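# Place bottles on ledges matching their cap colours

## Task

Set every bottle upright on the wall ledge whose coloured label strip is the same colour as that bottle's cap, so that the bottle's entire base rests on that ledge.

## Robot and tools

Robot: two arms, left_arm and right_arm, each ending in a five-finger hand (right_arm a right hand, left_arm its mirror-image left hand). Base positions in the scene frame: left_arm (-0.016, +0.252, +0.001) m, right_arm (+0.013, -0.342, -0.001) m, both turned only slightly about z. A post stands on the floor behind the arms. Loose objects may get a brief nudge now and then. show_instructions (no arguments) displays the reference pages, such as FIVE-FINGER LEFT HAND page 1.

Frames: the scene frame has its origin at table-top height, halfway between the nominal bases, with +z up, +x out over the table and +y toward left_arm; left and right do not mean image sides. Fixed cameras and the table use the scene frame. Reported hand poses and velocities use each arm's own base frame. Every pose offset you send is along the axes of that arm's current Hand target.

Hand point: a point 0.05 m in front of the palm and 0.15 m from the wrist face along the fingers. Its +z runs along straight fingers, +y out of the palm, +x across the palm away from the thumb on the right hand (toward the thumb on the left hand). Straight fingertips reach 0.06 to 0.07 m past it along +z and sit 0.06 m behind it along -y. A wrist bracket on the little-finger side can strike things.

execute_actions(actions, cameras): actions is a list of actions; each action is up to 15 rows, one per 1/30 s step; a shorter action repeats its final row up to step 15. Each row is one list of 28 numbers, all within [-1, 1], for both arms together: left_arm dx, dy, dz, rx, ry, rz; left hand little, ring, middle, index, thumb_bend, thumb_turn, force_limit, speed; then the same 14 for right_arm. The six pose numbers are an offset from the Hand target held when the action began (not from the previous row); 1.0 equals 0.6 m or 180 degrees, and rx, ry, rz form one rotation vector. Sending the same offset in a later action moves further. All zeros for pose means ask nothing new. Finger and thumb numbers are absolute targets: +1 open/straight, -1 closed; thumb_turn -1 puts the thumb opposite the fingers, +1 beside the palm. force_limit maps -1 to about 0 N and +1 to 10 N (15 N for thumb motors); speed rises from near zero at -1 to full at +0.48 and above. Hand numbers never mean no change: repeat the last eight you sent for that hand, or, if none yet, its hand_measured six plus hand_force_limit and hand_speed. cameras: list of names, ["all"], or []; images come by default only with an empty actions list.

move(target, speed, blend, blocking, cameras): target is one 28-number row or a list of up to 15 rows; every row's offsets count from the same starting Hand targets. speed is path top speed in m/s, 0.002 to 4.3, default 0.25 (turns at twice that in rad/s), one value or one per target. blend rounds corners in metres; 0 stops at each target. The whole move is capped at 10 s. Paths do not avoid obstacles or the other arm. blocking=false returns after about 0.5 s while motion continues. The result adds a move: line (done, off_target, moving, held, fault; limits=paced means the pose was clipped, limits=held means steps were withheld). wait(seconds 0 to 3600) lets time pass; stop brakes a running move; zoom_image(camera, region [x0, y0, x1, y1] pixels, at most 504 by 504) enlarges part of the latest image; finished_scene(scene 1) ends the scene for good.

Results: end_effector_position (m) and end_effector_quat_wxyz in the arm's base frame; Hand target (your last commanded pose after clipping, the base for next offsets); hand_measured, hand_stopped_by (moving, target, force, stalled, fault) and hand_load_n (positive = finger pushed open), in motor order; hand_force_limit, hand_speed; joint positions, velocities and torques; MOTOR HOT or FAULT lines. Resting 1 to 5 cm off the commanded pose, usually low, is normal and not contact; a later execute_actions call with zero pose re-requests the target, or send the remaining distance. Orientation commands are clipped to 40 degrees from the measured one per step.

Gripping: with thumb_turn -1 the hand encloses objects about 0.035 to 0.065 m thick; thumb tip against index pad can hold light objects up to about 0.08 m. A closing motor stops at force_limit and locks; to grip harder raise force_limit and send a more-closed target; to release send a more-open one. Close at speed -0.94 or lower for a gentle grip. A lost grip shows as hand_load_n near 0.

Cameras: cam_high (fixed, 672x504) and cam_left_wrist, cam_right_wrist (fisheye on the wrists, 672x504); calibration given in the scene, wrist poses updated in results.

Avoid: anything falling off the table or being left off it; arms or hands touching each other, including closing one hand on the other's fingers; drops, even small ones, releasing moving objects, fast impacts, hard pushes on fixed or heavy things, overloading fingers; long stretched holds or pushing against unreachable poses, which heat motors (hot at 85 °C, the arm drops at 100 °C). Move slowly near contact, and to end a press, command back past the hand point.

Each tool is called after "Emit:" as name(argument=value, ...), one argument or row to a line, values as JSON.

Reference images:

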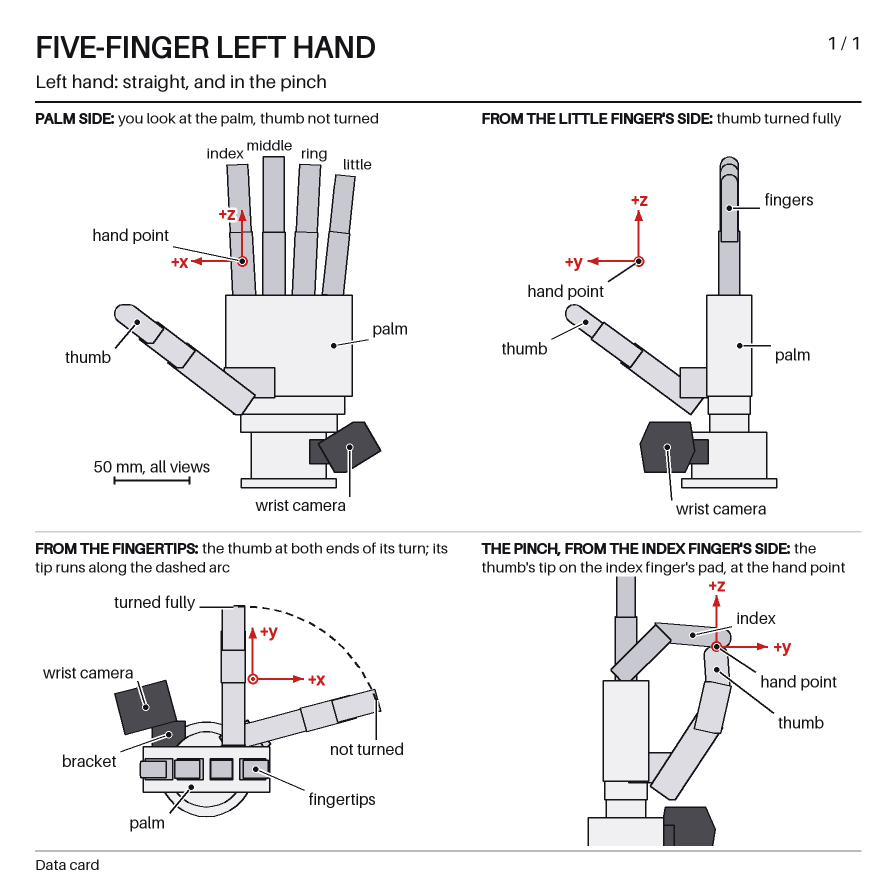

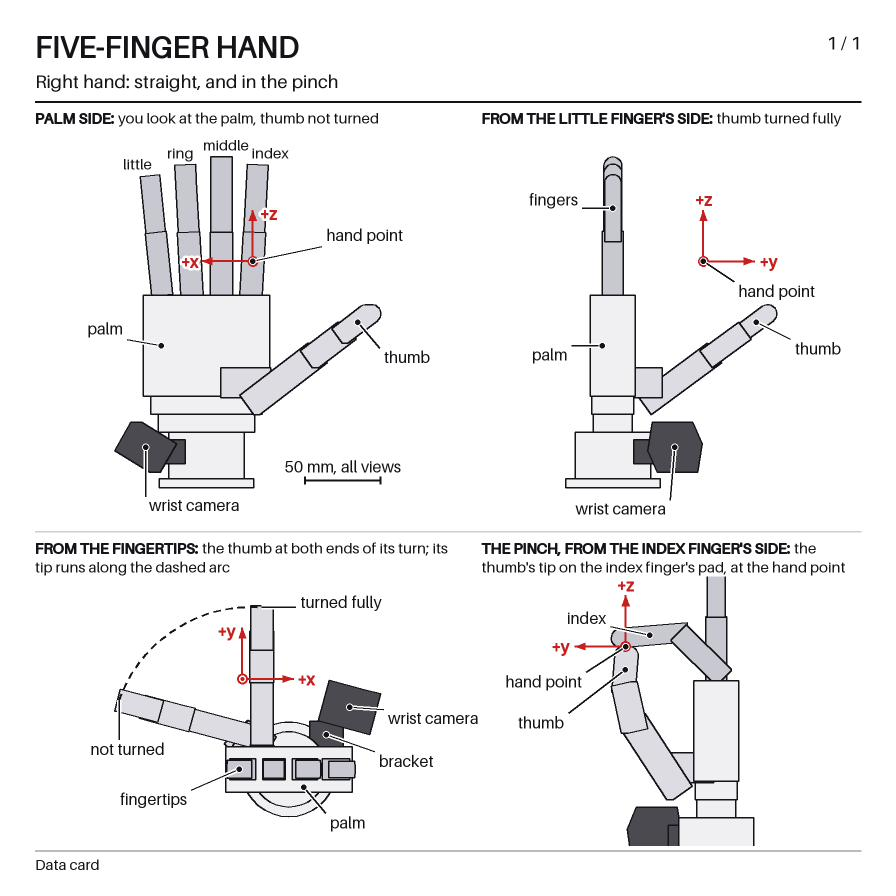

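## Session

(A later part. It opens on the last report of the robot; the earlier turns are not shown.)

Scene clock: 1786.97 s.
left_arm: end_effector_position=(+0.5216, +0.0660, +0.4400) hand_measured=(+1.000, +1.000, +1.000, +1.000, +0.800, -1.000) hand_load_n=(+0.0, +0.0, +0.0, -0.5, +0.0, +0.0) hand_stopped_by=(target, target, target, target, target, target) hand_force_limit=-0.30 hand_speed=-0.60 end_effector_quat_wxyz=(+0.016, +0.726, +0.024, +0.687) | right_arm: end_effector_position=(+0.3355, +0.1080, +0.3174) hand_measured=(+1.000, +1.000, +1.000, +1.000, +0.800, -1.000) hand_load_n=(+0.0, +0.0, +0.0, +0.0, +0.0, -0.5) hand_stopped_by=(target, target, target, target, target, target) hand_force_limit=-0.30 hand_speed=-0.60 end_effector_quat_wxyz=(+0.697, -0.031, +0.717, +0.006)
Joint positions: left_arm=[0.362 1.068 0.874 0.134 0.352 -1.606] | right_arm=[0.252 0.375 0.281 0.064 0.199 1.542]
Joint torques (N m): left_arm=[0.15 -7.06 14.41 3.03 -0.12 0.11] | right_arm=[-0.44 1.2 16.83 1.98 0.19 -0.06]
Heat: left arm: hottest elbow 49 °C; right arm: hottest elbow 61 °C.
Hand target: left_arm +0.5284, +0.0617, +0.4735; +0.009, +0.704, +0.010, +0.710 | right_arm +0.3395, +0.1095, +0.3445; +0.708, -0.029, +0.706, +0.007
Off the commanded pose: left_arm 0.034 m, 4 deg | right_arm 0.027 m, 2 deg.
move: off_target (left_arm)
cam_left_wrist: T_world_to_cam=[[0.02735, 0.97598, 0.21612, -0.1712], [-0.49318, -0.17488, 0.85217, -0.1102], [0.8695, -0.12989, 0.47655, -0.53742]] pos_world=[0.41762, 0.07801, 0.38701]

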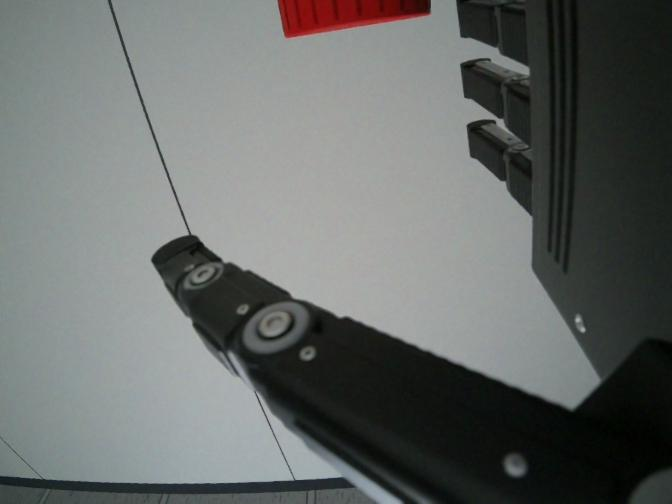

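Emit:
move(
  target=[-0.0377,-0.0008,0.1247,0,0,0,1,1,1,1,0.8,-1,-0.3,-0.6,0,0,0,0,0,0,1,1,1,1,0.8,-1,-0.3,-0.6],
  speed=0.12,
  cameras=["cam_left_wrist"],
)

Scene clock: 1793.10 s.
left_arm: end_effector_position=(+0.5949, +0.0670, +0.4183) hand_measured=(+1.000, +1.000, +1.000, +1.000, +0.800, -1.000) hand_load_n=(+0.0, +0.0, +0.0, +0.0, +0.0, +0.0) hand_stopped_by=(target, target, target, target, target, target) hand_force_limit=-0.30 hand_speed=-0.60 end_effector_quat_wxyz=(+0.015, +0.727, +0.023, +0.686) | right_arm: end_effector_position=(+0.3355, +0.1080, +0.3174) hand_measured=(+1.000, +1.000, +1.000, +1.000, +0.800, -1.000) hand_load_n=(+0.0, +0.0, +0.0, +0.0, +0.0, -0.5) hand_stopped_by=(target, target, target, target, target, target) hand_force_limit=-0.30 hand_speed=-0.60 end_effector_quat_wxyz=(+0.697, -0.031, +0.717, +0.006)
Joint positions: left_arm=[0.302 1.279 0.981 0.237 0.292 -1.606] | right_arm=[0.252 0.375 0.281 0.064 0.199 1.542]
Joint torques (N m): left_arm=[-0.15 -10.58 14.06 3.08 -0.11 0.12] | right_arm=[-0.44 1.2 16.84 1.98 0.2 -0.06]
Heat: left arm: hottest elbow 49 °C; right arm: hottest elbow 63 °C.
Hand target: left_arm +0.6034, +0.0618, +0.4514; +0.009, +0.704, +0.010, +0.710 | right_arm +0.3395, +0.1095, +0.3445; +0.708, -0.029, +0.706, +0.007
Off the commanded pose: left_arm 0.035 m, 4 deg | right_arm 0.027 m, 2 deg.
move: off_target (left_arm)
cam_left_wrist: T_world_to_cam=[[0.02809, 0.97534, 0.2189, -0.17099], [-0.49097, -0.17729, 0.85295, -0.05686], [0.87072, -0.13144, 0.47388, -0.59023]] pos_world=[0.49082, 0.07911, 0.36562]

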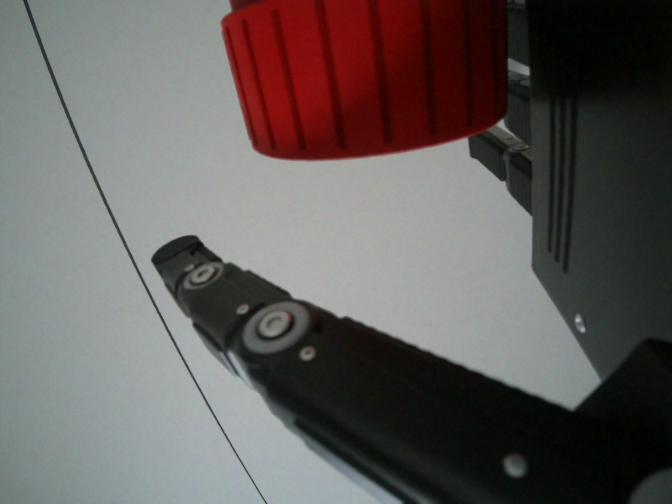

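Emit:
move(
  target=[-0.0499,-0.0013,-0.0205,0,0,0,1,1,1,1,0.8,-1,-0.3,-0.6,0,0,0,0,0,0,1,1,1,1,0.8,-1,-0.3,-0.6],
  speed=0.08,
  cameras=["cam_left_wrist"],
)

Scene clock: 1805.10 s.
left_arm: end_effector_position=(+0.5893, +0.0652, +0.4125) hand_measured=(+1.000, +1.000, +1.000, +1.000, +0.800, -1.000) hand_load_n=(+0.0, +0.0, +0.0, +0.0, +0.0, +0.0) hand_stopped_by=(target, target, target, target, target, target) hand_force_limit=-0.30 hand_speed=-0.60 end_effector_quat_wxyz=(+0.011, +0.715, +0.018, +0.699) | right_arm: end_effector_position=(+0.3355, +0.1080, +0.3174) hand_measured=(+1.000, +1.000, +1.000, +1.000, +0.800, -1.000) hand_load_n=(+0.0, +0.0, +0.0, +0.0, +0.0, +0.0) hand_stopped_by=(target, target, target, target, target, target) hand_force_limit=-0.30 hand_speed=-0.60 end_effector_quat_wxyz=(+0.697, -0.031, +0.717, +0.006)
Joint positions: left_arm=[0.302 1.279 0.94 0.317 0.292 -1.604] | right_arm=[0.252 0.375 0.281 0.064 0.199 1.542]
Joint torques (N m): left_arm=[0.67 -10.17 10.22 3.06 0.05 0.09] | right_arm=[-0.5 1.2 16.84 1.99 0.2 -0.06]
Heat: left arm: hottest elbow 52 °C; right arm: hottest elbow 67 °C.
Hand target: left_arm +0.5913, +0.0617, +0.4214; +0.009, +0.704, +0.010, +0.710 | right_arm +0.3395, +0.1095, +0.3445; +0.708, -0.029, +0.706, +0.007
Off the commanded pose: left_arm 0.010 m, 2 deg | right_arm 0.027 m, 2 deg.
move: done
cam_left_wrist: T_world_to_cam=[[0.01989, 0.97242, 0.23239, -0.16837], [-0.52185, -0.18817, 0.83203, -0.02756], [0.85281, -0.13782, 0.50371, -0.58419]] pos_world=[0.48717, 0.07803, 0.35633]

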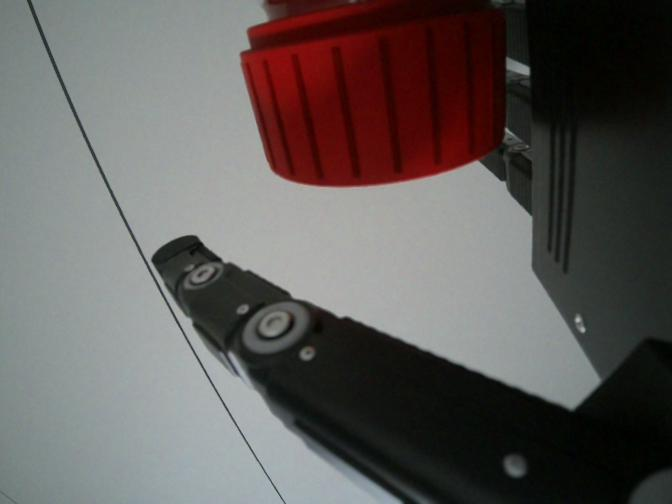

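Emit:
move(
  target=[-0.0466,-0.0012,-0.0137,0,0,0,1,1,1,1,0.8,-1,-0.3,-0.6,0.1667,0.0052,0,0,0,0,1,1,1,1,0.8,-1,-0.3,-0.6],
  speed=0.07,
  cameras=["cam_left_wrist"],
)

Scene clock: 1814.83 s.
left_arm: end_effector_position=(+0.5811, +0.0624, +0.3890) hand_measured=(+1.000, +1.000, +1.000, +1.000, +0.800, -1.000) hand_load_n=(+0.0, +0.0, +0.0, +0.0, +0.0, +0.0) hand_stopped_by=(target, target, target, target, target, target) hand_force_limit=-0.30 hand_speed=-0.60 end_effector_quat_wxyz=(+0.010, +0.712, +0.017, +0.702) | right_arm: end_effector_position=(+0.3388, +0.1085, +0.2418) hand_measured=(+1.000, +1.000, +1.000, +1.000, +0.800, -1.000) hand_load_n=(+0.0, +0.0, +0.0, +0.0, +0.0, +0.0) hand_stopped_by=(target, target, target, target, target, target) hand_force_limit=-0.30 hand_speed=-0.60 end_effector_quat_wxyz=(+0.704, -0.029, +0.710, +0.007)
Joint positions: left_arm=[0.302 1.284 0.872 0.396 0.294 -1.604] | right_arm=[0.252 0.569 0.089 0.471 0.2 1.542]
Joint torques (N m): left_arm=[0.91 -9.76 9.8 3.02 0.06 0.12] | right_arm=[-0.5 0.5 11.21 3.11 0.18 -0.07]
Heat: left arm: hottest elbow 50 °C; right arm: hottest elbow 68 °C.
Hand target: left_arm +0.5833, +0.0617, +0.3934; +0.009, +0.704, +0.010, +0.710 | right_arm +0.3397, +0.1096, +0.2445; +0.708, -0.029, +0.706, +0.007
Off the commanded pose: left_arm 0.005 m, 1 deg | right_arm 0.003 m, 1 deg.
move: done
cam_left_wrist: T_world_to_cam=[[0.01958, 0.97186, 0.23474, -0.16073], [-0.5282, -0.18929, 0.82775, -0.00731], [0.84889, -0.14019, 0.50963, -0.56556]] pos_world=[0.47938, 0.07554, 0.33201]

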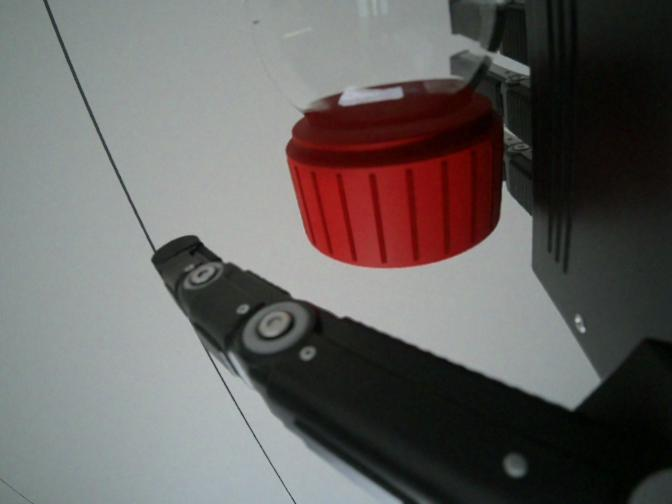

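Emit:
move(
  target=[-0.0257,-0.0060,-0.0002,0,0,0,1,1,1,1,0.8,-1,-0.3,-0.6,0,0,0,0,0,0,1,1,1,1,0.8,-1,-0.3,-0.6],
  speed=0.06,
  cameras=["cam_left_wrist"],
)

Scene clock: 1820.60 s.
left_arm: end_effector_position=(+0.5810, +0.0610, +0.3751) hand_measured=(+1.000, +1.000, +1.000, +1.000, +0.800, -1.000) hand_load_n=(+0.0, +0.0, +0.0, +0.0, +0.0, +0.0) hand_stopped_by=(target, target, target, target, target, target) hand_force_limit=-0.30 hand_speed=-0.60 end_effector_quat_wxyz=(+0.013, +0.711, +0.013, +0.703) | right_arm: end_effector_position=(+0.3388, +0.1085, +0.2418) hand_measured=(+1.000, +1.000, +1.000, +1.000, +0.800, -1.000) hand_load_n=(+0.0, +0.0, +0.0, +0.0, +0.0, +0.0) hand_stopped_by=(target, target, target, target, target, target) hand_force_limit=-0.30 hand_speed=-0.60 end_effector_quat_wxyz=(+0.704, -0.029, +0.710, +0.007)
Joint positions: left_arm=[0.302 1.304 0.848 0.444 0.301 -1.604] | right_arm=[0.252 0.569 0.089 0.471 0.2 1.542]
Joint torques (N m): left_arm=[1.67 -10.34 9.5 3.08 0.06 0.11] | right_arm=[-0.44 0.56 11.19 3.12 0.18 -0.06]
Heat: left arm: hottest elbow 50 °C; right arm: hottest elbow 66 °C.
Hand target: left_arm +0.5833, +0.0649, +0.3778; +0.009, +0.704, +0.010, +0.710 | right_arm +0.3397, +0.1096, +0.2445; +0.708, -0.029, +0.706, +0.007
Off the commanded pose: left_arm 0.005 m, 1 deg | right_arm 0.003 m, 1 deg.
move: done
cam_left_wrist: T_world_to_cam=[[0.02642, 0.9715, 0.23555, -0.16036], [-0.53205, -0.18582, 0.82607, 0.00657], [0.8463, -0.14715, 0.51198, -0.55756]] pos_world=[0.4796, 0.07496, 0.3178]

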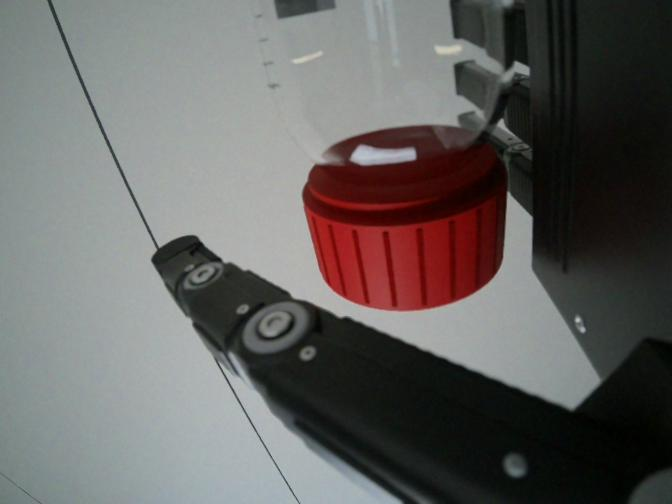

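Emit:
move(
  target=[-0.0035,-0.0045,0.0,0,0,0,0.26,0.26,0.24,0.22,0.57,-1,-0.5,-0.7,0,0,0,0,0,0,1,1,1,1,0.8,-1,-0.3,-0.6],
  speed=0.04,
  cameras=["cam_left_wrist"],
)

Emit:
move(
  target=[0,0,0,0,0,0,-0.4,-0.4,-0.4,-0.4,-0.1,-1,-0.3,-0.94,0,0,0,0,0,0,1,1,1,1,0.8,-1,-0.3,-0.6],
  speed=0.04,
  cameras=["cam_left_wrist"],
)

Scene clock: 1833.60 s.
left_arm: end_effector_position=(+0.5808, +0.0638, +0.3755) hand_measured=(+0.260, +0.260, +0.240, +0.220, +0.570, -1.000) hand_load_n=(+0.5, +0.0, +0.0, +0.0, +0.0, -0.5) hand_stopped_by=(target, target, target, target, target, target) hand_force_limit=-0.50 hand_speed=-0.70 end_effector_quat_wxyz=(+0.011, +0.709, +0.013, +0.705) | right_arm: end_effector_position=(+0.3388, +0.1085, +0.2418) hand_measured=(+1.000, +1.000, +1.000, +1.000, +0.800, -1.000) hand_load_n=(+0.0, +0.0, +0.0, +0.0, +0.0, +0.0) hand_stopped_by=(target, target, target, target, target, target) hand_force_limit=-0.30 hand_speed=-0.60 end_effector_quat_wxyz=(+0.704, -0.029, +0.710, +0.007)
Joint positions: left_arm=[0.308 1.307 0.848 0.453 0.306 -1.603] | right_arm=[0.252 0.569 0.089 0.471 0.2 1.542]
Joint torques (N m): left_arm=[2.08 -9.58 9.32 2.85 0.11 0.08] | right_arm=[-0.44 0.5 11.21 3.12 0.19 -0.06]
Heat: left arm: hottest elbow 49 °C; right arm: hottest elbow 64 °C.
Hand target: left_arm +0.5833, +0.0675, +0.3757; +0.009, +0.704, +0.010, +0.710 | right_arm +0.3397, +0.1096, +0.2445; +0.708, -0.029, +0.706, +0.007
Off the commanded pose: left_arm 0.005 m, 1 deg | right_arm 0.003 m, 1 deg.
move: done
cam_left_wrist: T_world_to_cam=[[0.02353, 0.97074, 0.23897, -0.16271], [-0.53663, -0.18942, 0.82228, 0.01084], [0.84349, -0.14758, 0.51647, -0.55728]] pos_world=[0.4797, 0.07776, 0.31779]

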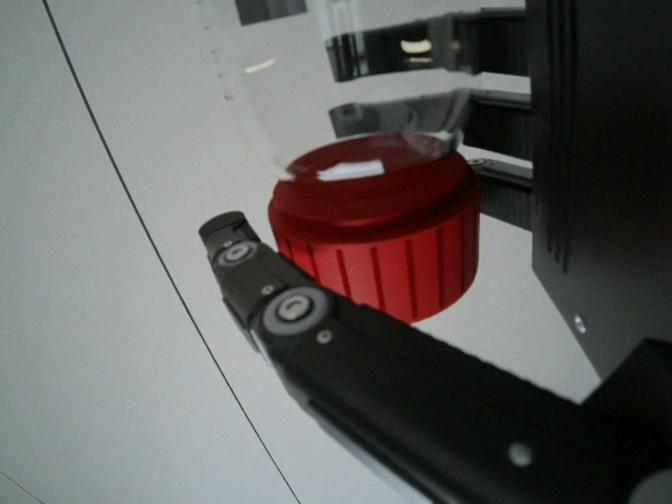

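Scene clock: 1835.30 s.
left_arm: end_effector_position=(+0.5808, +0.0625, +0.3754) hand_measured=(+0.070, +0.092, +0.078, +0.102, +0.516, -1.000) hand_load_n=(+3.5, +1.5, +3.0, +1.0, +10.0, +5.0) hand_stopped_by=(force, force, force, force, force, target) hand_force_limit=-0.30 hand_speed=-0.94 end_effector_quat_wxyz=(+0.011, +0.709, +0.011, +0.705) | right_arm: end_effector_position=(+0.3388, +0.1085, +0.2418) hand_measured=(+1.000, +1.000, +1.000, +1.000, +0.800, -1.000) hand_load_n=(+0.0, +0.0, +0.0, +0.0, +0.0, +0.0) hand_stopped_by=(target, target, target, target, target, target) hand_force_limit=-0.30 hand_speed=-0.60 end_effector_quat_wxyz=(+0.704, -0.029, +0.710, +0.007)
Joint positions: left_arm=[0.307 1.307 0.848 0.453 0.307 -1.6] | right_arm=[0.252 0.569 0.089 0.471 0.2 1.542]
Joint torques (N m): left_arm=[2.08 -9.82 9.32 2.97 0.08 0.03] | right_arm=[-0.44 0.5 11.21 3.11 0.18 -0.06]
Heat: left arm: hottest elbow 49 °C; right arm: hottest elbow 64 °C.
Hand target: left_arm +0.5833, +0.0675, +0.3757; +0.009, +0.704, +0.010, +0.710 | right_arm +0.3397, +0.1096, +0.2445; +0.708, -0.029, +0.706, +0.007
Off the commanded pose: left_arm 0.006 m, 1 deg | right_arm 0.003 m, 1 deg.
move: done
cam_left_wrist: T_world_to_cam=[[0.02651, 0.96993, 0.24192, -0.16422], [-0.53722, -0.19026, 0.8217, 0.01144], [0.84303, -0.15175, 0.51602, -0.5567]] pos_world=[0.47981, 0.07698, 0.31759]

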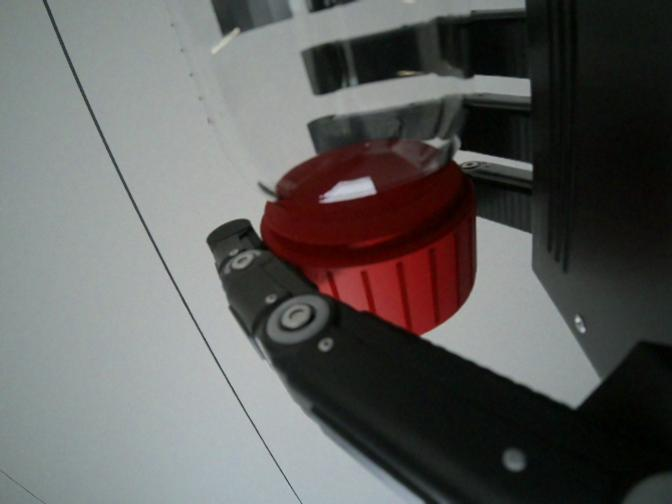

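Emit:
move(
  target=[0.1667,0.0045,0.0014,0,0.010,0,-0.4,-0.4,-0.4,-0.4,-0.1,-1,-0.3,-0.94,0,0,0,0,0,0,1,1,1,1,0.8,-1,-0.3,-0.6],
  speed=0.08,
  cameras=["cam_high"],
)

Scene clock: 1844.80 s.
left_arm: end_effector_position=(+0.5849, +0.0638, +0.4226) hand_measured=(+0.070, +0.092, +0.078, +0.102, +0.516, -1.000) hand_load_n=(+3.0, +0.5, +3.0, +1.0, +8.5, +3.0) hand_stopped_by=(force, force, force, force, force, target) hand_force_limit=-0.30 hand_speed=-0.94 end_effector_quat_wxyz=(+0.015, +0.722, +0.015, +0.692) | right_arm: end_effector_position=(+0.3388, +0.1085, +0.2418) hand_measured=(+1.000, +1.000, +1.000, +1.000, +0.800, -1.000) hand_load_n=(+0.0, +0.0, +0.0, +0.5, +0.0, +0.0) hand_stopped_by=(target, target, target, target, target, target) hand_force_limit=-0.30 hand_speed=-0.60 end_effector_quat_wxyz=(+0.704, -0.029, +0.710, +0.007)
Joint positions: left_arm=[0.307 1.255 0.961 0.249 0.307 -1.6] | right_arm=[0.252 0.569 0.089 0.471 0.2 1.542]
Joint torques (N m): left_arm=[1.73 -12.57 15.1 1.87 0.03 -0.06] | right_arm=[-0.44 0.56 11.21 3.11 0.18 -0.06]
Heat: left arm: hottest elbow 49 °C; right arm: hottest elbow 62 °C.
Hand target: left_arm +0.5834, +0.0675, +0.4757; +0.008, +0.693, +0.010, +0.721 | right_arm +0.3397, +0.1096, +0.2445; +0.708, -0.029, +0.706, +0.007
Off the commanded pose: left_arm 0.053 m, 5 deg | right_arm 0.003 m, 1 deg.
move: off_target (left_arm)

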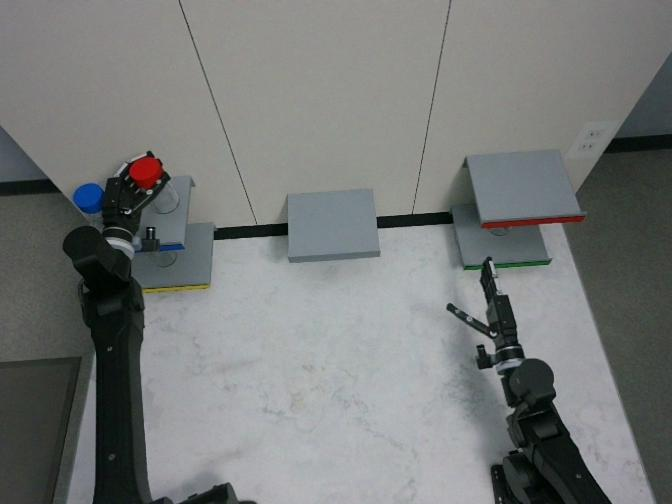

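Emit:
move(
  target=[
    [0.02,0.0005,0.0008,0,0,0,-0.4,-0.4,-0.4,-0.4,-0.1,-1,-0.3,-0.94,0,0,0,0,0,0,1,1,1,1,0.8,-1,-0.3,-0.6],
    [0.0306,0,-0.2657,0,0,0,-0.4,-0.4,-0.4,-0.4,-0.1,-1,-0.3,-0.94,0,0,0,0,0,0,1,1,1,1,0.8,-1,-0.3,-0.6],
    [-0.1863,0.5460,-0.2805,0,0,0,-0.4,-0.4,-0.4,-0.4,-0.1,-1,-0.3,-0.94,0,0,0,0,0,0,1,1,1,1,0.8,-1,-0.3,-0.6],
  ],
  speed=[0.08,0.15,0.15],
  blend=[0.0,0.02,0],
  cameras=["cam_high","cam_left_wrist"],
)

Scene clock: 1863.30 s.
left_arm: end_effector_position=(+0.4171, -0.2592, +0.3311) hand_measured=(+0.070, +0.092, +0.078, +0.102, +0.516, -1.000) hand_load_n=(+3.0, +1.0, +2.5, +1.5, +9.0, +3.0) hand_stopped_by=(force, force, force, force, force, target) hand_force_limit=-0.30 hand_speed=-0.94 end_effector_quat_wxyz=(-0.010, +0.714, -0.009, +0.700) | right_arm: end_effector_position=(+0.3388, +0.1085, +0.2418) hand_measured=(+1.000, +1.000, +1.000, +1.000, +0.800, -1.000) hand_load_n=(+0.0, +0.0, +0.0, +0.0, +0.5, -0.5) hand_stopped_by=(target, target, target, target, target, target) hand_force_limit=-0.30 hand_speed=-0.60 end_effector_quat_wxyz=(+0.704, -0.029, +0.710, +0.007)
Joint positions: left_arm=[-0.727 1.04 0.539 0.473 -0.728 -1.563] | right_arm=[0.252 0.569 0.089 0.471 0.2 1.542]
Joint torques (N m): left_arm=[0.38 -6.48 12.26 3.28 -0.16 0.04] | right_arm=[-0.44 0.5 11.19 3.12 0.18 -0.06]
Heat: left arm: hottest elbow 51 °C; right arm: hottest elbow 61 °C.
Hand target: left_arm +0.4202, -0.2635, +0.3662; +0.008, +0.693, +0.010, +0.721 | right_arm +0.3397, +0.1096, +0.2445; +0.708, -0.029, +0.706, +0.007
Off the commanded pose: left_arm 0.035 m, 5 deg | right_arm 0.003 m, 1 deg.
move: off_target (left_arm)
cam_left_wrist: T_world_to_cam=[[0.02956, 0.95457, 0.29651, 0.13957], [-0.5249, -0.23762, 0.81732, -0.11742], [0.85065, -0.1798, 0.49403, -0.44783]] pos_world=[0.31519, -0.24165, 0.27583]

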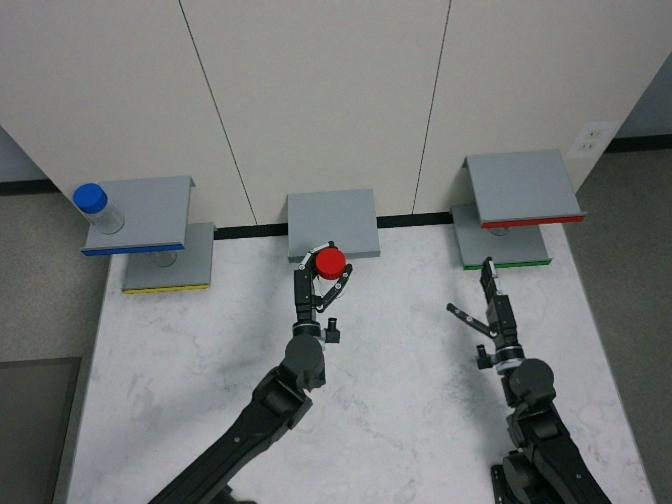

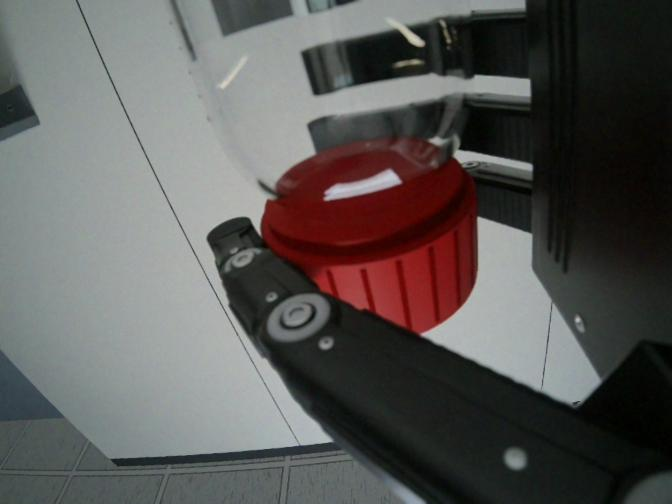

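Emit:
zoom_image(
  camera="cam_high",
  region=[290, 220, 380, 310],
)

Scaled by 5.600 from the camera's image (finer frame: 960x720).

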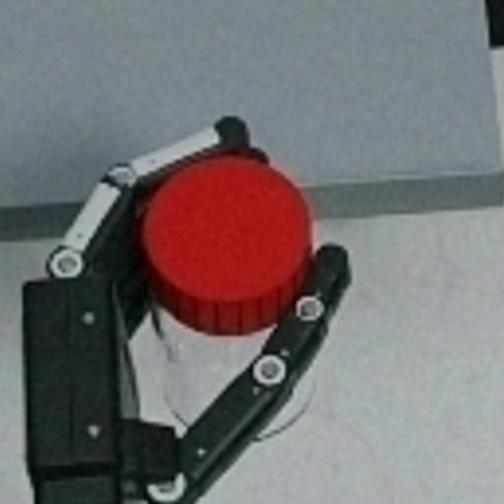

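Emit:
move(
  target=[0.0045,0.0078,0.3005,0,0,-0.010,-0.4,-0.4,-0.4,-0.4,-0.1,-1,-0.3,-0.94,0,0,0,0,0,0,1,1,1,1,0.8,-1,-0.3,-0.6],
  speed=0.12,
  cameras=["cam_high"],
)

Emit:
zoom_image(
  camera="cam_high",
  region=[290, 160, 380, 250],
)

Scene clock: 1884.93 s.
left_arm: end_effector_position=(+0.5884, -0.2651, +0.3317) hand_measured=(+0.070, +0.092, +0.078, +0.102, +0.516, -1.000) hand_load_n=(+3.0, +1.0, +3.0, +1.0, +9.0, +3.0) hand_stopped_by=(force, force, force, force, force, target) hand_force_limit=-0.30 hand_speed=-0.94 end_effector_quat_wxyz=(-0.002, +0.720, +0.000, +0.694) | right_arm: end_effector_position=(+0.3388, +0.1085, +0.2418) hand_measured=(+1.000, +1.000, +1.000, +1.000, +0.800, -1.000) hand_load_n=(+0.0, +0.0, +0.0, +0.0, +0.0, -0.5) hand_stopped_by=(target, target, target, target, target, target) hand_force_limit=-0.30 hand_speed=-0.60 end_effector_quat_wxyz=(+0.704, -0.029, +0.710, +0.007)
Joint positions: left_arm=[-0.48 1.456 0.895 0.519 -0.483 -1.587] | right_arm=[0.252 0.569 0.089 0.471 0.2 1.542]
Joint torques (N m): left_arm=[1.79 -13.1 13.82 2.93 0.09 -0.14] | right_arm=[-0.44 0.56 11.21 3.11 0.19 -0.07]
Heat: left arm: hottest elbow 54 °C; right arm: hottest elbow 60 °C.
Hand target: left_arm +0.6003, -0.2675, +0.3761; +0.020, +0.693, +0.021, +0.720 | right_arm +0.3397, +0.1096, +0.2445; +0.708, -0.029, +0.706, +0.007
Off the commanded pose: left_arm 0.046 m, 6 deg | right_arm 0.003 m, 1 deg.
move: off_target (left_arm)

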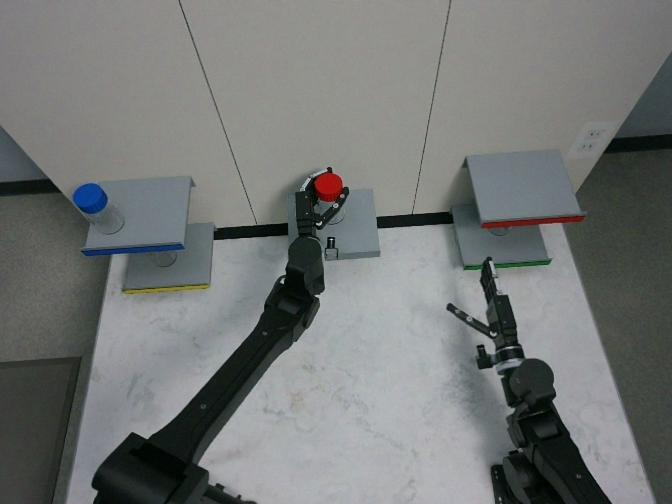

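Scaled by 5.600 from the camera's image (finer frame: 960x720).

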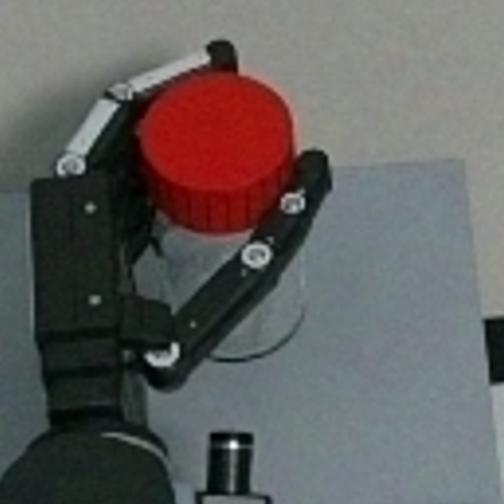

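Emit:
move(
  target=[-0.0914,-0.0053,-0.0036,0,-0.006,0,-0.4,-0.4,-0.4,-0.4,-0.1,-1,-0.3,-0.94,0,0,0,0,0,0,1,1,1,1,0.8,-1,-0.3,-0.6],
  speed=0.08,
)

Scene clock: 1897.97 s.
left_arm: end_effector_position=(+0.5971, -0.2693, +0.2979) hand_measured=(+0.070, +0.092, +0.078, +0.102, +0.516, -1.000) hand_load_n=(+2.5, +1.0, +3.0, +1.0, +9.0, +3.5) hand_stopped_by=(force, force, force, force, force, target) hand_force_limit=-0.30 hand_speed=-0.94 end_effector_quat_wxyz=(+0.003, +0.718, +0.005, +0.696) | right_arm: end_effector_position=(+0.3388, +0.1085, +0.2418) hand_measured=(+1.000, +1.000, +1.000, +1.000, +0.800, -1.000) hand_load_n=(+0.0, +0.0, +0.0, +0.0, +0.0, +0.0) hand_stopped_by=(target, target, target, target, target, target) hand_force_limit=-0.30 hand_speed=-0.60 end_effector_quat_wxyz=(+0.704, -0.029, +0.710, +0.007)
Joint positions: left_arm=[-0.48 1.542 0.877 0.63 -0.483 -1.598] | right_arm=[0.252 0.569 0.089 0.471 0.2 1.542]
Joint torques (N m): left_arm=[2.14 -14.27 9.5 3.4 0.06 -0.17] | right_arm=[-0.5 0.5 11.19 3.11 0.18 -0.06]
Heat: left arm: hottest elbow 52 °C; right arm: hottest elbow 60 °C.
Hand target: left_arm +0.6003, -0.2675, +0.3211; +0.020, +0.700, +0.021, +0.714 | right_arm +0.3397, +0.1096, +0.2445; +0.708, -0.029, +0.706, +0.007
Off the commanded pose: left_arm 0.023 m, 4 deg | right_arm 0.003 m, 1 deg.
move: off_target (left_arm)

Emit:
move(
  target=[-0.0183,-0.0011,-0.0007,0,0,0,-0.4,-0.4,-0.4,-0.4,-0.1,-1,-0.3,-0.94,0,0,0,0,0,0,1,1,1,1,0.8,-1,-0.3,-0.6],
  speed=0.05,
  cameras=["cam_high"],
)

Emit:
zoom_image(
  camera="cam_high",
  region=[290, 160, 380, 250],
)

Scene clock: 1908.43 s.
left_arm: end_effector_position=(+0.5967, -0.2691, +0.2886) hand_measured=(+0.070, +0.092, +0.078, +0.102, +0.516, -1.000) hand_load_n=(+3.0, +1.0, +2.5, +1.5, +9.0, +3.5) hand_stopped_by=(force, force, force, force, force, target) hand_force_limit=-0.30 hand_speed=-0.94 end_effector_quat_wxyz=(+0.003, +0.717, +0.005, +0.697) | right_arm: end_effector_position=(+0.3388, +0.1085, +0.2418) hand_measured=(+1.000, +1.000, +1.000, +1.000, +0.800, -1.000) hand_load_n=(+0.0, +0.0, +0.0, +0.0, +0.0, +0.0) hand_stopped_by=(target, target, target, target, target, target) hand_force_limit=-0.30 hand_speed=-0.60 end_effector_quat_wxyz=(+0.704, -0.029, +0.710, +0.007)
Joint positions: left_arm=[-0.48 1.56 0.864 0.663 -0.483 -1.598] | right_arm=[0.252 0.569 0.089 0.471 0.2 1.542]
Joint torques (N m): left_arm=[2.08 -13.92 9.25 3.55 0.07 -0.16] | right_arm=[-0.5 0.5 11.21 3.12 0.18 -0.06]
Heat: left arm: hottest elbow 51 °C; right arm: hottest elbow 59 °C.
Hand target: left_arm +0.6001, -0.2675, +0.3101; +0.020, +0.700, +0.021, +0.714 | right_arm +0.3397, +0.1096, +0.2445; +0.708, -0.029, +0.706, +0.007
Off the commanded pose: left_arm 0.022 m, 4 deg | right_arm 0.003 m, 1 deg.
move: off_target (left_arm)

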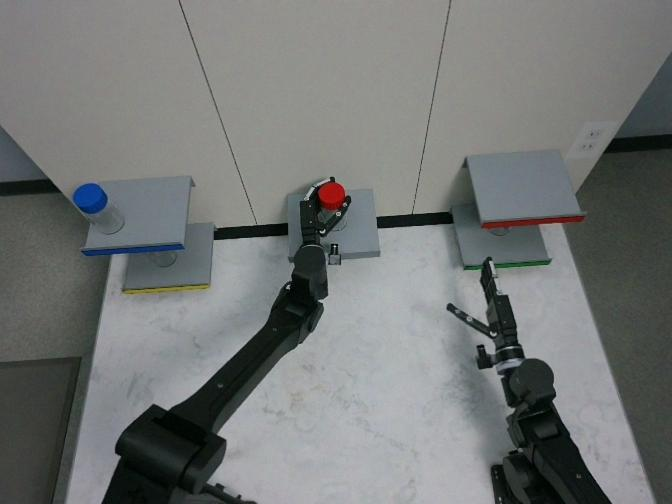

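Scaled by 5.600 from the camera's image (finer frame: 960x720).

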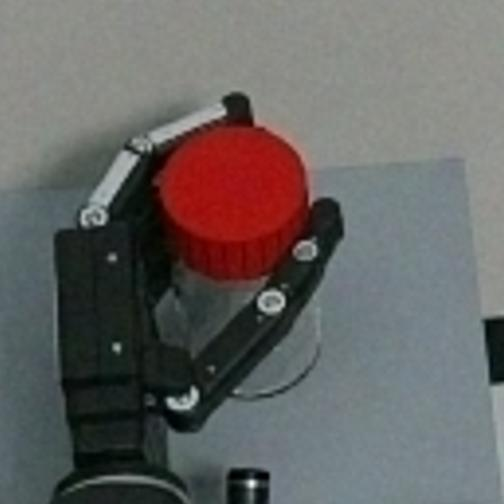

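Emit:
move(
  target=[-0.0100,-0.0006,-0.0004,0,0,0,-0.4,-0.4,-0.4,-0.4,-0.1,-1,-0.3,-0.94,0,0,0,0,0,0,1,1,1,1,0.8,-1,-0.3,-0.6],
  speed=0.04,
)

Emit:
move(
  target=[-0.0083,-0.0005,-0.0003,0,0,0,-0.4,-0.4,-0.4,-0.4,-0.1,-1,-0.3,-0.94,0,0,0,0,0,0,1,1,1,1,0.8,-1,-0.3,-0.6],
  speed=0.04,
  cameras=["cam_high"],
)

Emit:
zoom_image(
  camera="cam_high",
  region=[300, 165, 370, 235],
)

Scene clock: 1924.83 s.
left_arm: end_effector_position=(+0.5970, -0.2692, +0.2838) hand_measured=(+0.070, +0.092, +0.078, +0.102, +0.516, -1.000) hand_load_n=(+2.5, +0.5, +3.0, +1.0, +8.5, +3.5) hand_stopped_by=(force, force, force, force, force, target) hand_force_limit=-0.30 hand_speed=-0.94 end_effector_quat_wxyz=(+0.004, +0.717, +0.006, +0.697) | right_arm: end_effector_position=(+0.3388, +0.1085, +0.2418) hand_measured=(+1.000, +1.000, +1.000, +1.000, +0.800, -1.000) hand_load_n=(+0.0, +0.0, +0.0, +0.0, -0.5, -0.5) hand_stopped_by=(target, target, target, target, target, target) hand_force_limit=-0.30 hand_speed=-0.60 end_effector_quat_wxyz=(+0.704, -0.029, +0.710, +0.007)
Joint positions: left_arm=[-0.48 1.571 0.86 0.68 -0.483 -1.598] | right_arm=[0.252 0.569 0.089 0.471 0.2 1.542]
Joint torques (N m): left_arm=[1.9 -13.98 9.01 3.6 0.03 -0.16] | right_arm=[-0.5 0.5 11.21 3.12 0.18 -0.06]
Heat: left arm: hottest elbow 51 °C; right arm: hottest elbow 59 °C.
Hand target: left_arm +0.6000, -0.2675, +0.3041; +0.020, +0.700, +0.021, +0.714 | right_arm +0.3397, +0.1096, +0.2445; +0.708, -0.029, +0.706, +0.007
Off the commanded pose: left_arm 0.021 m, 4 deg | right_arm 0.003 m, 1 deg.
move: off_target (left_arm)

Scene clock: 1925.73 s.
left_arm: end_effector_position=(+0.5967, -0.2691, +0.2806) hand_measured=(+0.070, +0.092, +0.078, +0.102, +0.516, -1.000) hand_load_n=(+2.5, +0.5, +3.0, +1.5, +9.0, +3.0) hand_stopped_by=(force, force, force, force, force, target) hand_force_limit=-0.30 hand_speed=-0.94 end_effector_quat_wxyz=(+0.004, +0.716, +0.006, +0.698) | right_arm: end_effector_position=(+0.3388, +0.1085, +0.2418) hand_measured=(+1.000, +1.000, +1.000, +1.000, +0.800, -1.000) hand_load_n=(+0.0, +0.0, +0.0, +0.0, +0.0, -0.5) hand_stopped_by=(target, target, target, target, target, target) hand_force_limit=-0.30 hand_speed=-0.60 end_effector_quat_wxyz=(+0.704, -0.029, +0.710, +0.007)
Joint positions: left_arm=[-0.48 1.578 0.855 0.695 -0.483 -1.598] | right_arm=[0.252 0.569 0.089 0.471 0.2 1.542]
Joint torques (N m): left_arm=[2.02 -13.8 8.91 3.48 0.07 -0.14] | right_arm=[-0.44 0.5 11.19 3.12 0.18 -0.06]
Heat: left arm: hottest elbow 51 °C; right arm: hottest elbow 59 °C.
Hand target: left_arm +0.5999, -0.2675, +0.2991; +0.020, +0.700, +0.021, +0.714 | right_arm +0.3397, +0.1096, +0.2445; +0.708, -0.029, +0.706, +0.007
Off the commanded pose: left_arm 0.019 m, 4 deg | right_arm 0.003 m, 1 deg.
move: off_target (left_arm)

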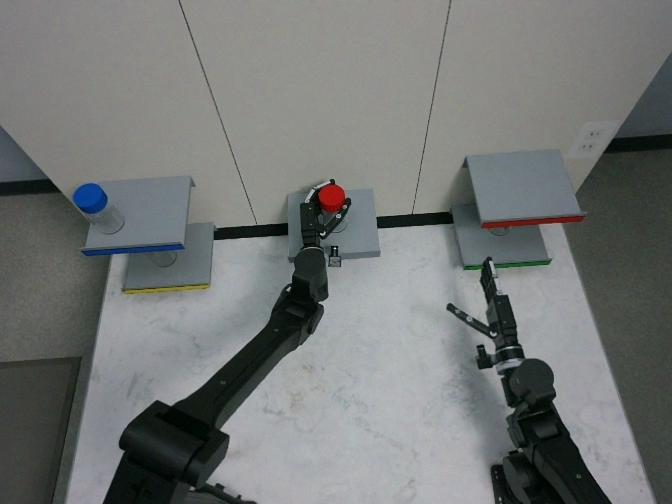

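Scaled by 7.200 from the camera's image (finer frame: 960x720).

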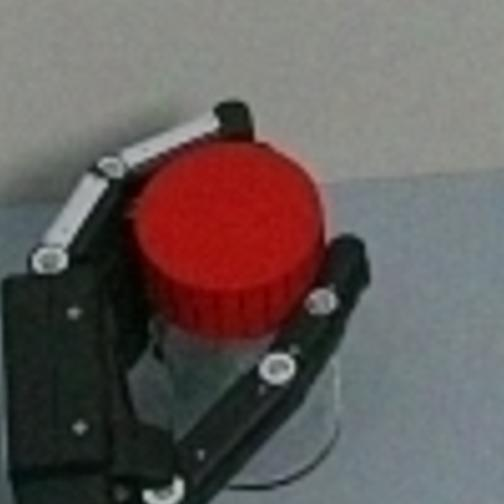

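Emit:
move(
  target=[-0.0067,-0.0005,-0.0003,0,-0.003,0,-0.4,-0.4,-0.4,-0.4,-0.1,-1,-0.3,-0.94,0,0,0,0,0,0,1,1,1,1,0.8,-1,-0.3,-0.6],
  speed=0.05,
  cameras=["cam_high"],
)

Scene clock: 1956.43 s.
left_arm: end_effector_position=(+0.5967, -0.2689, +0.2809) hand_measured=(+0.070, +0.092, +0.078, +0.102, +0.516, -1.000) hand_load_n=(+2.5, +1.0, +3.0, +1.5, +9.0, +3.0) hand_stopped_by=(force, force, force, force, force, target) hand_force_limit=-0.30 hand_speed=-0.94 end_effector_quat_wxyz=(+0.006, +0.716, +0.008, +0.698) | right_arm: end_effector_position=(+0.3388, +0.1085, +0.2418) hand_measured=(+1.000, +1.000, +1.000, +1.000, +0.800, -1.000) hand_load_n=(+0.0, +0.0, +0.0, +0.0, +0.0, -0.5) hand_stopped_by=(target, target, target, target, target, target) hand_force_limit=-0.30 hand_speed=-0.60 end_effector_quat_wxyz=(+0.704, -0.029, +0.710, +0.007)
Joint positions: left_arm=[-0.48 1.578 0.855 0.695 -0.483 -1.603] | right_arm=[0.252 0.569 0.089 0.471 0.2 1.542]
Joint torques (N m): left_arm=[1.67 -13.39 8.7 3.19 0.06 -0.16] | right_arm=[-0.44 0.5 11.19 3.11 0.19 -0.06]
Heat: left arm: hottest elbow 48 °C; right arm: hottest elbow 59 °C.
Hand target: left_arm +0.5998, -0.2674, +0.2950; +0.020, +0.703, +0.021, +0.711 | right_arm +0.3397, +0.1096, +0.2445; +0.708, -0.029, +0.706, +0.007
Off the commanded pose: left_arm 0.015 m, 3 deg | right_arm 0.003 m, 1 deg.
move: off_target (left_arm)

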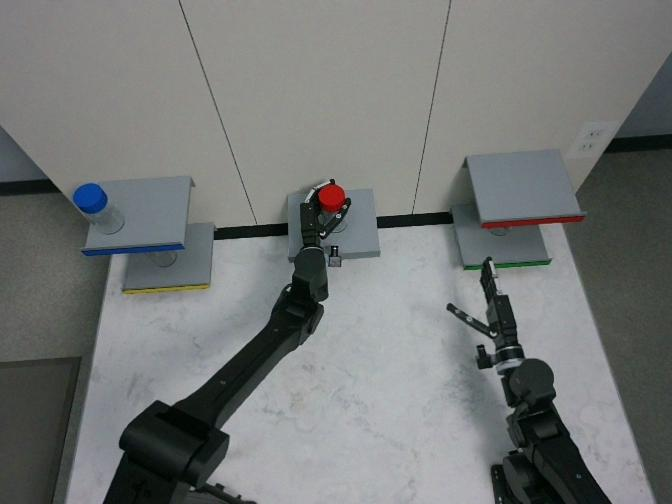

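Emit:
move(
  target=[-0.0067,-0.0005,-0.0003,0,0,0,-0.4,-0.4,-0.4,-0.4,-0.1,-1,-0.3,-0.94,0,0,0,0,0,0,1,1,1,1,0.8,-1,-0.3,-0.6],
  speed=0.05,
)

Emit:
zoom_image(
  camera="cam_high",
  region=[270, 160, 400, 270],
)

Scene clock: 1961.47 s.
left_arm: end_effector_position=(+0.5963, -0.2686, +0.2802) hand_measured=(+0.070, +0.092, +0.078, +0.102, +0.516, -1.000) hand_load_n=(+2.5, +1.0, +2.5, +1.0, +8.5, +3.5) hand_stopped_by=(force, force, force, force, force, target) hand_force_limit=-0.30 hand_speed=-0.94 end_effector_quat_wxyz=(+0.007, +0.714, +0.009, +0.700) | right_arm: end_effector_position=(+0.3388, +0.1085, +0.2418) hand_measured=(+1.000, +1.000, +1.000, +1.000, +0.800, -1.000) hand_load_n=(+0.0, -0.5, +0.0, +0.0, +0.0, -0.5) hand_stopped_by=(target, target, target, target, target, target) hand_force_limit=-0.30 hand_speed=-0.60 end_effector_quat_wxyz=(+0.704, -0.029, +0.710, +0.007)
Joint positions: left_arm=[-0.48 1.582 0.852 0.706 -0.483 -1.604] | right_arm=[0.252 0.569 0.089 0.471 0.2 1.542]
Joint torques (N m): left_arm=[1.85 -13.16 8.53 3.29 0.06 -0.17] | right_arm=[-0.44 0.5 11.19 3.12 0.19 -0.06]
Heat: left arm: hottest elbow 47 °C; right arm: hottest elbow 59 °C.
Hand target: left_arm +0.5997, -0.2674, +0.2910; +0.020, +0.703, +0.021, +0.711 | right_arm +0.3397, +0.1096, +0.2445; +0.708, -0.029, +0.706, +0.007
Off the commanded pose: left_arm 0.011 m, 3 deg | right_arm 0.003 m, 1 deg.
move: off_target (left_arm)

Scaled by 3.877 from the camera's image (finer frame: 960x720).
This view is cut from an older image: the scene may have changed since it was taken.

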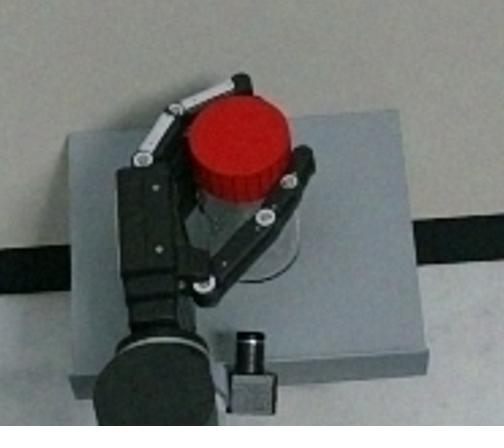

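Emit:
move(
  target=[0,0,0,0,0,0,0.15,0.15,0.12,0.12,0.6,-1,-0.3,-0.9,0,0,0,0,0,0,1,1,1,1,0.8,-1,-0.3,-0.6],
  speed=0.05,
  cameras=["cam_high"],
)

Emit:
zoom_image(
  camera="cam_high",
  region=[270, 160, 400, 270],
)

Scene clock: 1977.17 s.
left_arm: end_effector_position=(+0.5936, -0.2744, +0.2823) hand_measured=(+0.150, +0.150, +0.120, +0.120, +0.600, -1.000) hand_load_n=(+0.0, +0.0, -0.5, +0.5, +0.0, -0.5) hand_stopped_by=(target, target, target, target, target, target) hand_force_limit=-0.30 hand_speed=-0.90 end_effector_quat_wxyz=(+0.016, +0.712, +0.007, +0.702) | right_arm: end_effector_position=(+0.3388, +0.1085, +0.2418) hand_measured=(+1.000, +1.000, +1.000, +1.000, +0.800, -1.000) hand_load_n=(+0.0, +0.0, +0.0, +0.0, +0.0, +0.0) hand_stopped_by=(target, target, target, target, target, target) hand_force_limit=-0.30 hand_speed=-0.60 end_effector_quat_wxyz=(+0.704, -0.029, +0.710, +0.007)
Joint positions: left_arm=[-0.488 1.582 0.852 0.712 -0.475 -1.61] | right_arm=[0.252 0.569 0.089 0.471 0.2 1.542]
Joint torques (N m): left_arm=[1.73 -13.63 8.51 2.99 0.02 -0.09] | right_arm=[-0.5 0.5 11.21 3.12 0.18 -0.06]
Heat: left arm: hottest elbow 48 °C; right arm: hottest elbow 59 °C.
Hand target: left_arm +0.5997, -0.2674, +0.2910; +0.020, +0.703, +0.021, +0.711 | right_arm +0.3397, +0.1096, +0.2445; +0.708, -0.029, +0.706, +0.007
Off the commanded pose: left_arm 0.013 m, 2 deg | right_arm 0.003 m, 1 deg.
move: done

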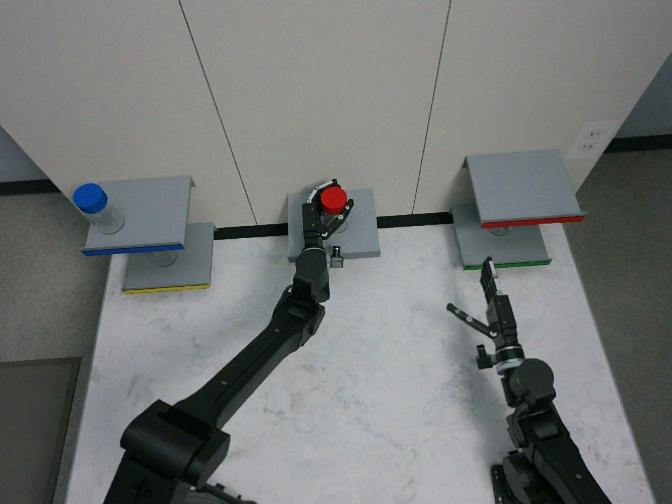

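Scaled by 3.877 from the camera's image (finer frame: 960x720).

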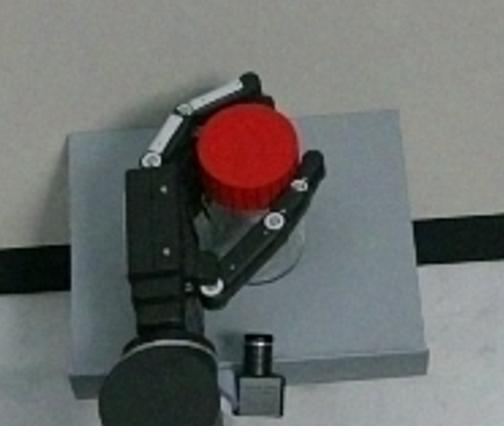

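Emit:
move(
  target=[
    [0,0,0,0,0,0,0.6,0.6,0.6,0.6,1,-1,-0.3,-0.7,0,0,0,0,0,0,1,1,1,1,0.8,-1,-0.3,-0.6],
    [0,0,-0.02,0,0,0,1,1,1,1,1,-1,-0.3,-0.6,0,0,0,0,0,0,1,1,1,1,0.8,-1,-0.3,-0.6],
  ],
  speed=0.08,
  cameras=["cam_high","cam_left_wrist"],
)

Scene clock: 1986.20 s.
left_arm: end_effector_position=(+0.5890, -0.2702, +0.2730) hand_measured=(+1.000, +1.000, +1.000, +1.000, +1.000, -1.000) hand_load_n=(+0.0, +0.0, +0.0, +0.0, +0.0, +0.0) hand_stopped_by=(target, target, target, target, target, target) hand_force_limit=-0.30 hand_speed=-0.60 end_effector_quat_wxyz=(+0.011, +0.716, +0.007, +0.698) | right_arm: end_effector_position=(+0.3388, +0.1085, +0.2418) hand_measured=(+1.000, +1.000, +1.000, +1.000, +0.800, -1.000) hand_load_n=(+0.0, +0.0, +0.0, +0.0, +0.0, -0.5) hand_stopped_by=(target, target, target, target, target, target) hand_force_limit=-0.30 hand_speed=-0.60 end_effector_quat_wxyz=(+0.704, -0.029, +0.710, +0.007)
Joint positions: left_arm=[-0.488 1.58 0.829 0.722 -0.483 -1.61] | right_arm=[0.252 0.569 0.089 0.471 0.2 1.542]
Joint torques (N m): left_arm=[1.03 -15.27 7.82 3.04 -0.11 -0.06] | right_arm=[-0.44 0.5 11.21 3.11 0.18 -0.06]
Heat: left arm: hottest elbow 48 °C; right arm: hottest elbow 59 °C.
Hand target: left_arm +0.5877, -0.2674, +0.2909; +0.020, +0.703, +0.021, +0.711 | right_arm +0.3397, +0.1096, +0.2445; +0.708, -0.029, +0.706, +0.007
Off the commanded pose: left_arm 0.018 m, 3 deg | right_arm 0.003 m, 1 deg.
move: off_target (left_arm); target 2's new numbers were sent with left_arm's hand 0.018 m and 3 deg from that target
cam_left_wrist: T_world_to_cam=[[0.03575, 0.96862, 0.24598, 0.17613], [-0.52155, -0.19187, 0.83137, 0.0243], [0.85247, -0.15801, 0.49832, -0.56367]] pos_world=[0.48689, -0.255, 0.21736]

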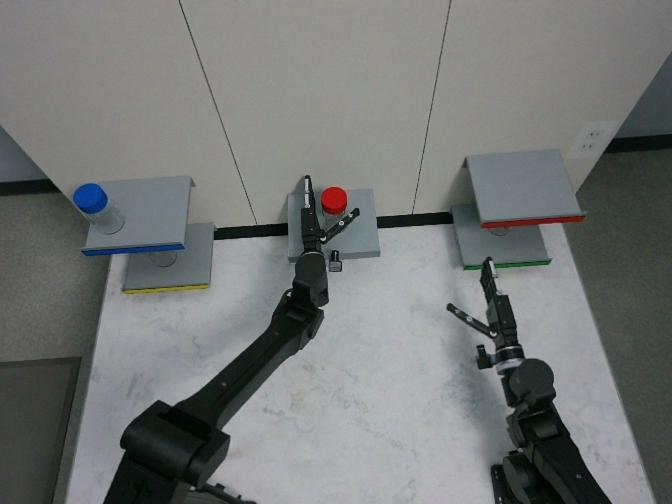

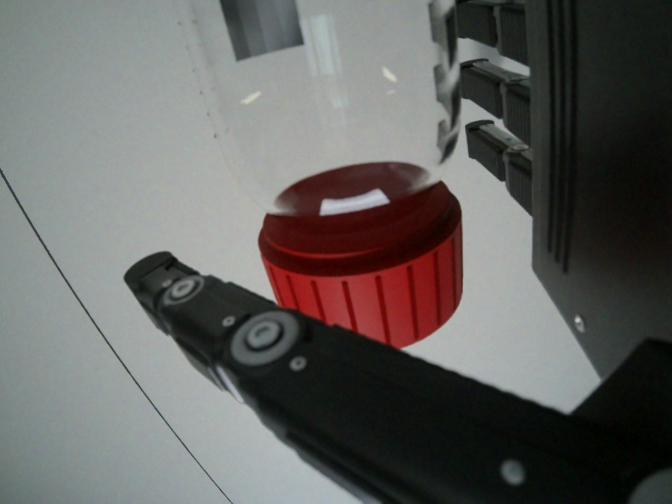

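Emit:
move(
  target=[
    [0.075,-0.009,0,0,0,0,1,1,1,1,1,-1,-0.3,-0.6,0,0,0,0,0,0,1,1,1,1,0.8,-1,-0.3,-0.6],
  ],
  speed=0.08,
)

Scene clock: 1999.63 s.
left_arm: end_effector_position=(+0.5799, -0.2605, +0.3036) hand_measured=(+1.000, +1.000, +1.000, +1.000, +1.000, -1.000) hand_load_n=(+0.0, +0.0, +0.0, -0.5, +0.0, +0.0) hand_stopped_by=(target, target, target, target, target, target) hand_force_limit=-0.30 hand_speed=-0.60 end_effector_quat_wxyz=(+0.009, +0.718, +0.009, +0.696) | right_arm: end_effector_position=(+0.3388, +0.1085, +0.2418) hand_measured=(+1.000, +1.000, +1.000, +1.000, +0.800, -1.000) hand_load_n=(+0.0, +0.0, +0.0, +0.0, +0.0, -0.5) hand_stopped_by=(target, target, target, target, target, target) hand_force_limit=-0.30 hand_speed=-0.60 end_effector_quat_wxyz=(+0.704, -0.029, +0.710, +0.007)
Joint positions: left_arm=[-0.48 1.486 0.829 0.622 -0.48 -1.612] | right_arm=[0.252 0.569 0.089 0.471 0.2 1.542]
Joint torques (N m): left_arm=[2.08 -14.04 11.64 1.55 0.1 -0.06] | right_arm=[-0.44 0.5 11.21 3.12 0.19 -0.06]
Heat: left arm: hottest elbow 47 °C; right arm: hottest elbow 59 °C.
Hand target: left_arm +0.5872, -0.2594, +0.3355; +0.020, +0.703, +0.021, +0.711 | right_arm +0.3397, +0.1096, +0.2445; +0.708, -0.029, +0.706, +0.007
Off the commanded pose: left_arm 0.033 m, 3 deg | right_arm 0.003 m, 1 deg.
move: off_target (left_arm)


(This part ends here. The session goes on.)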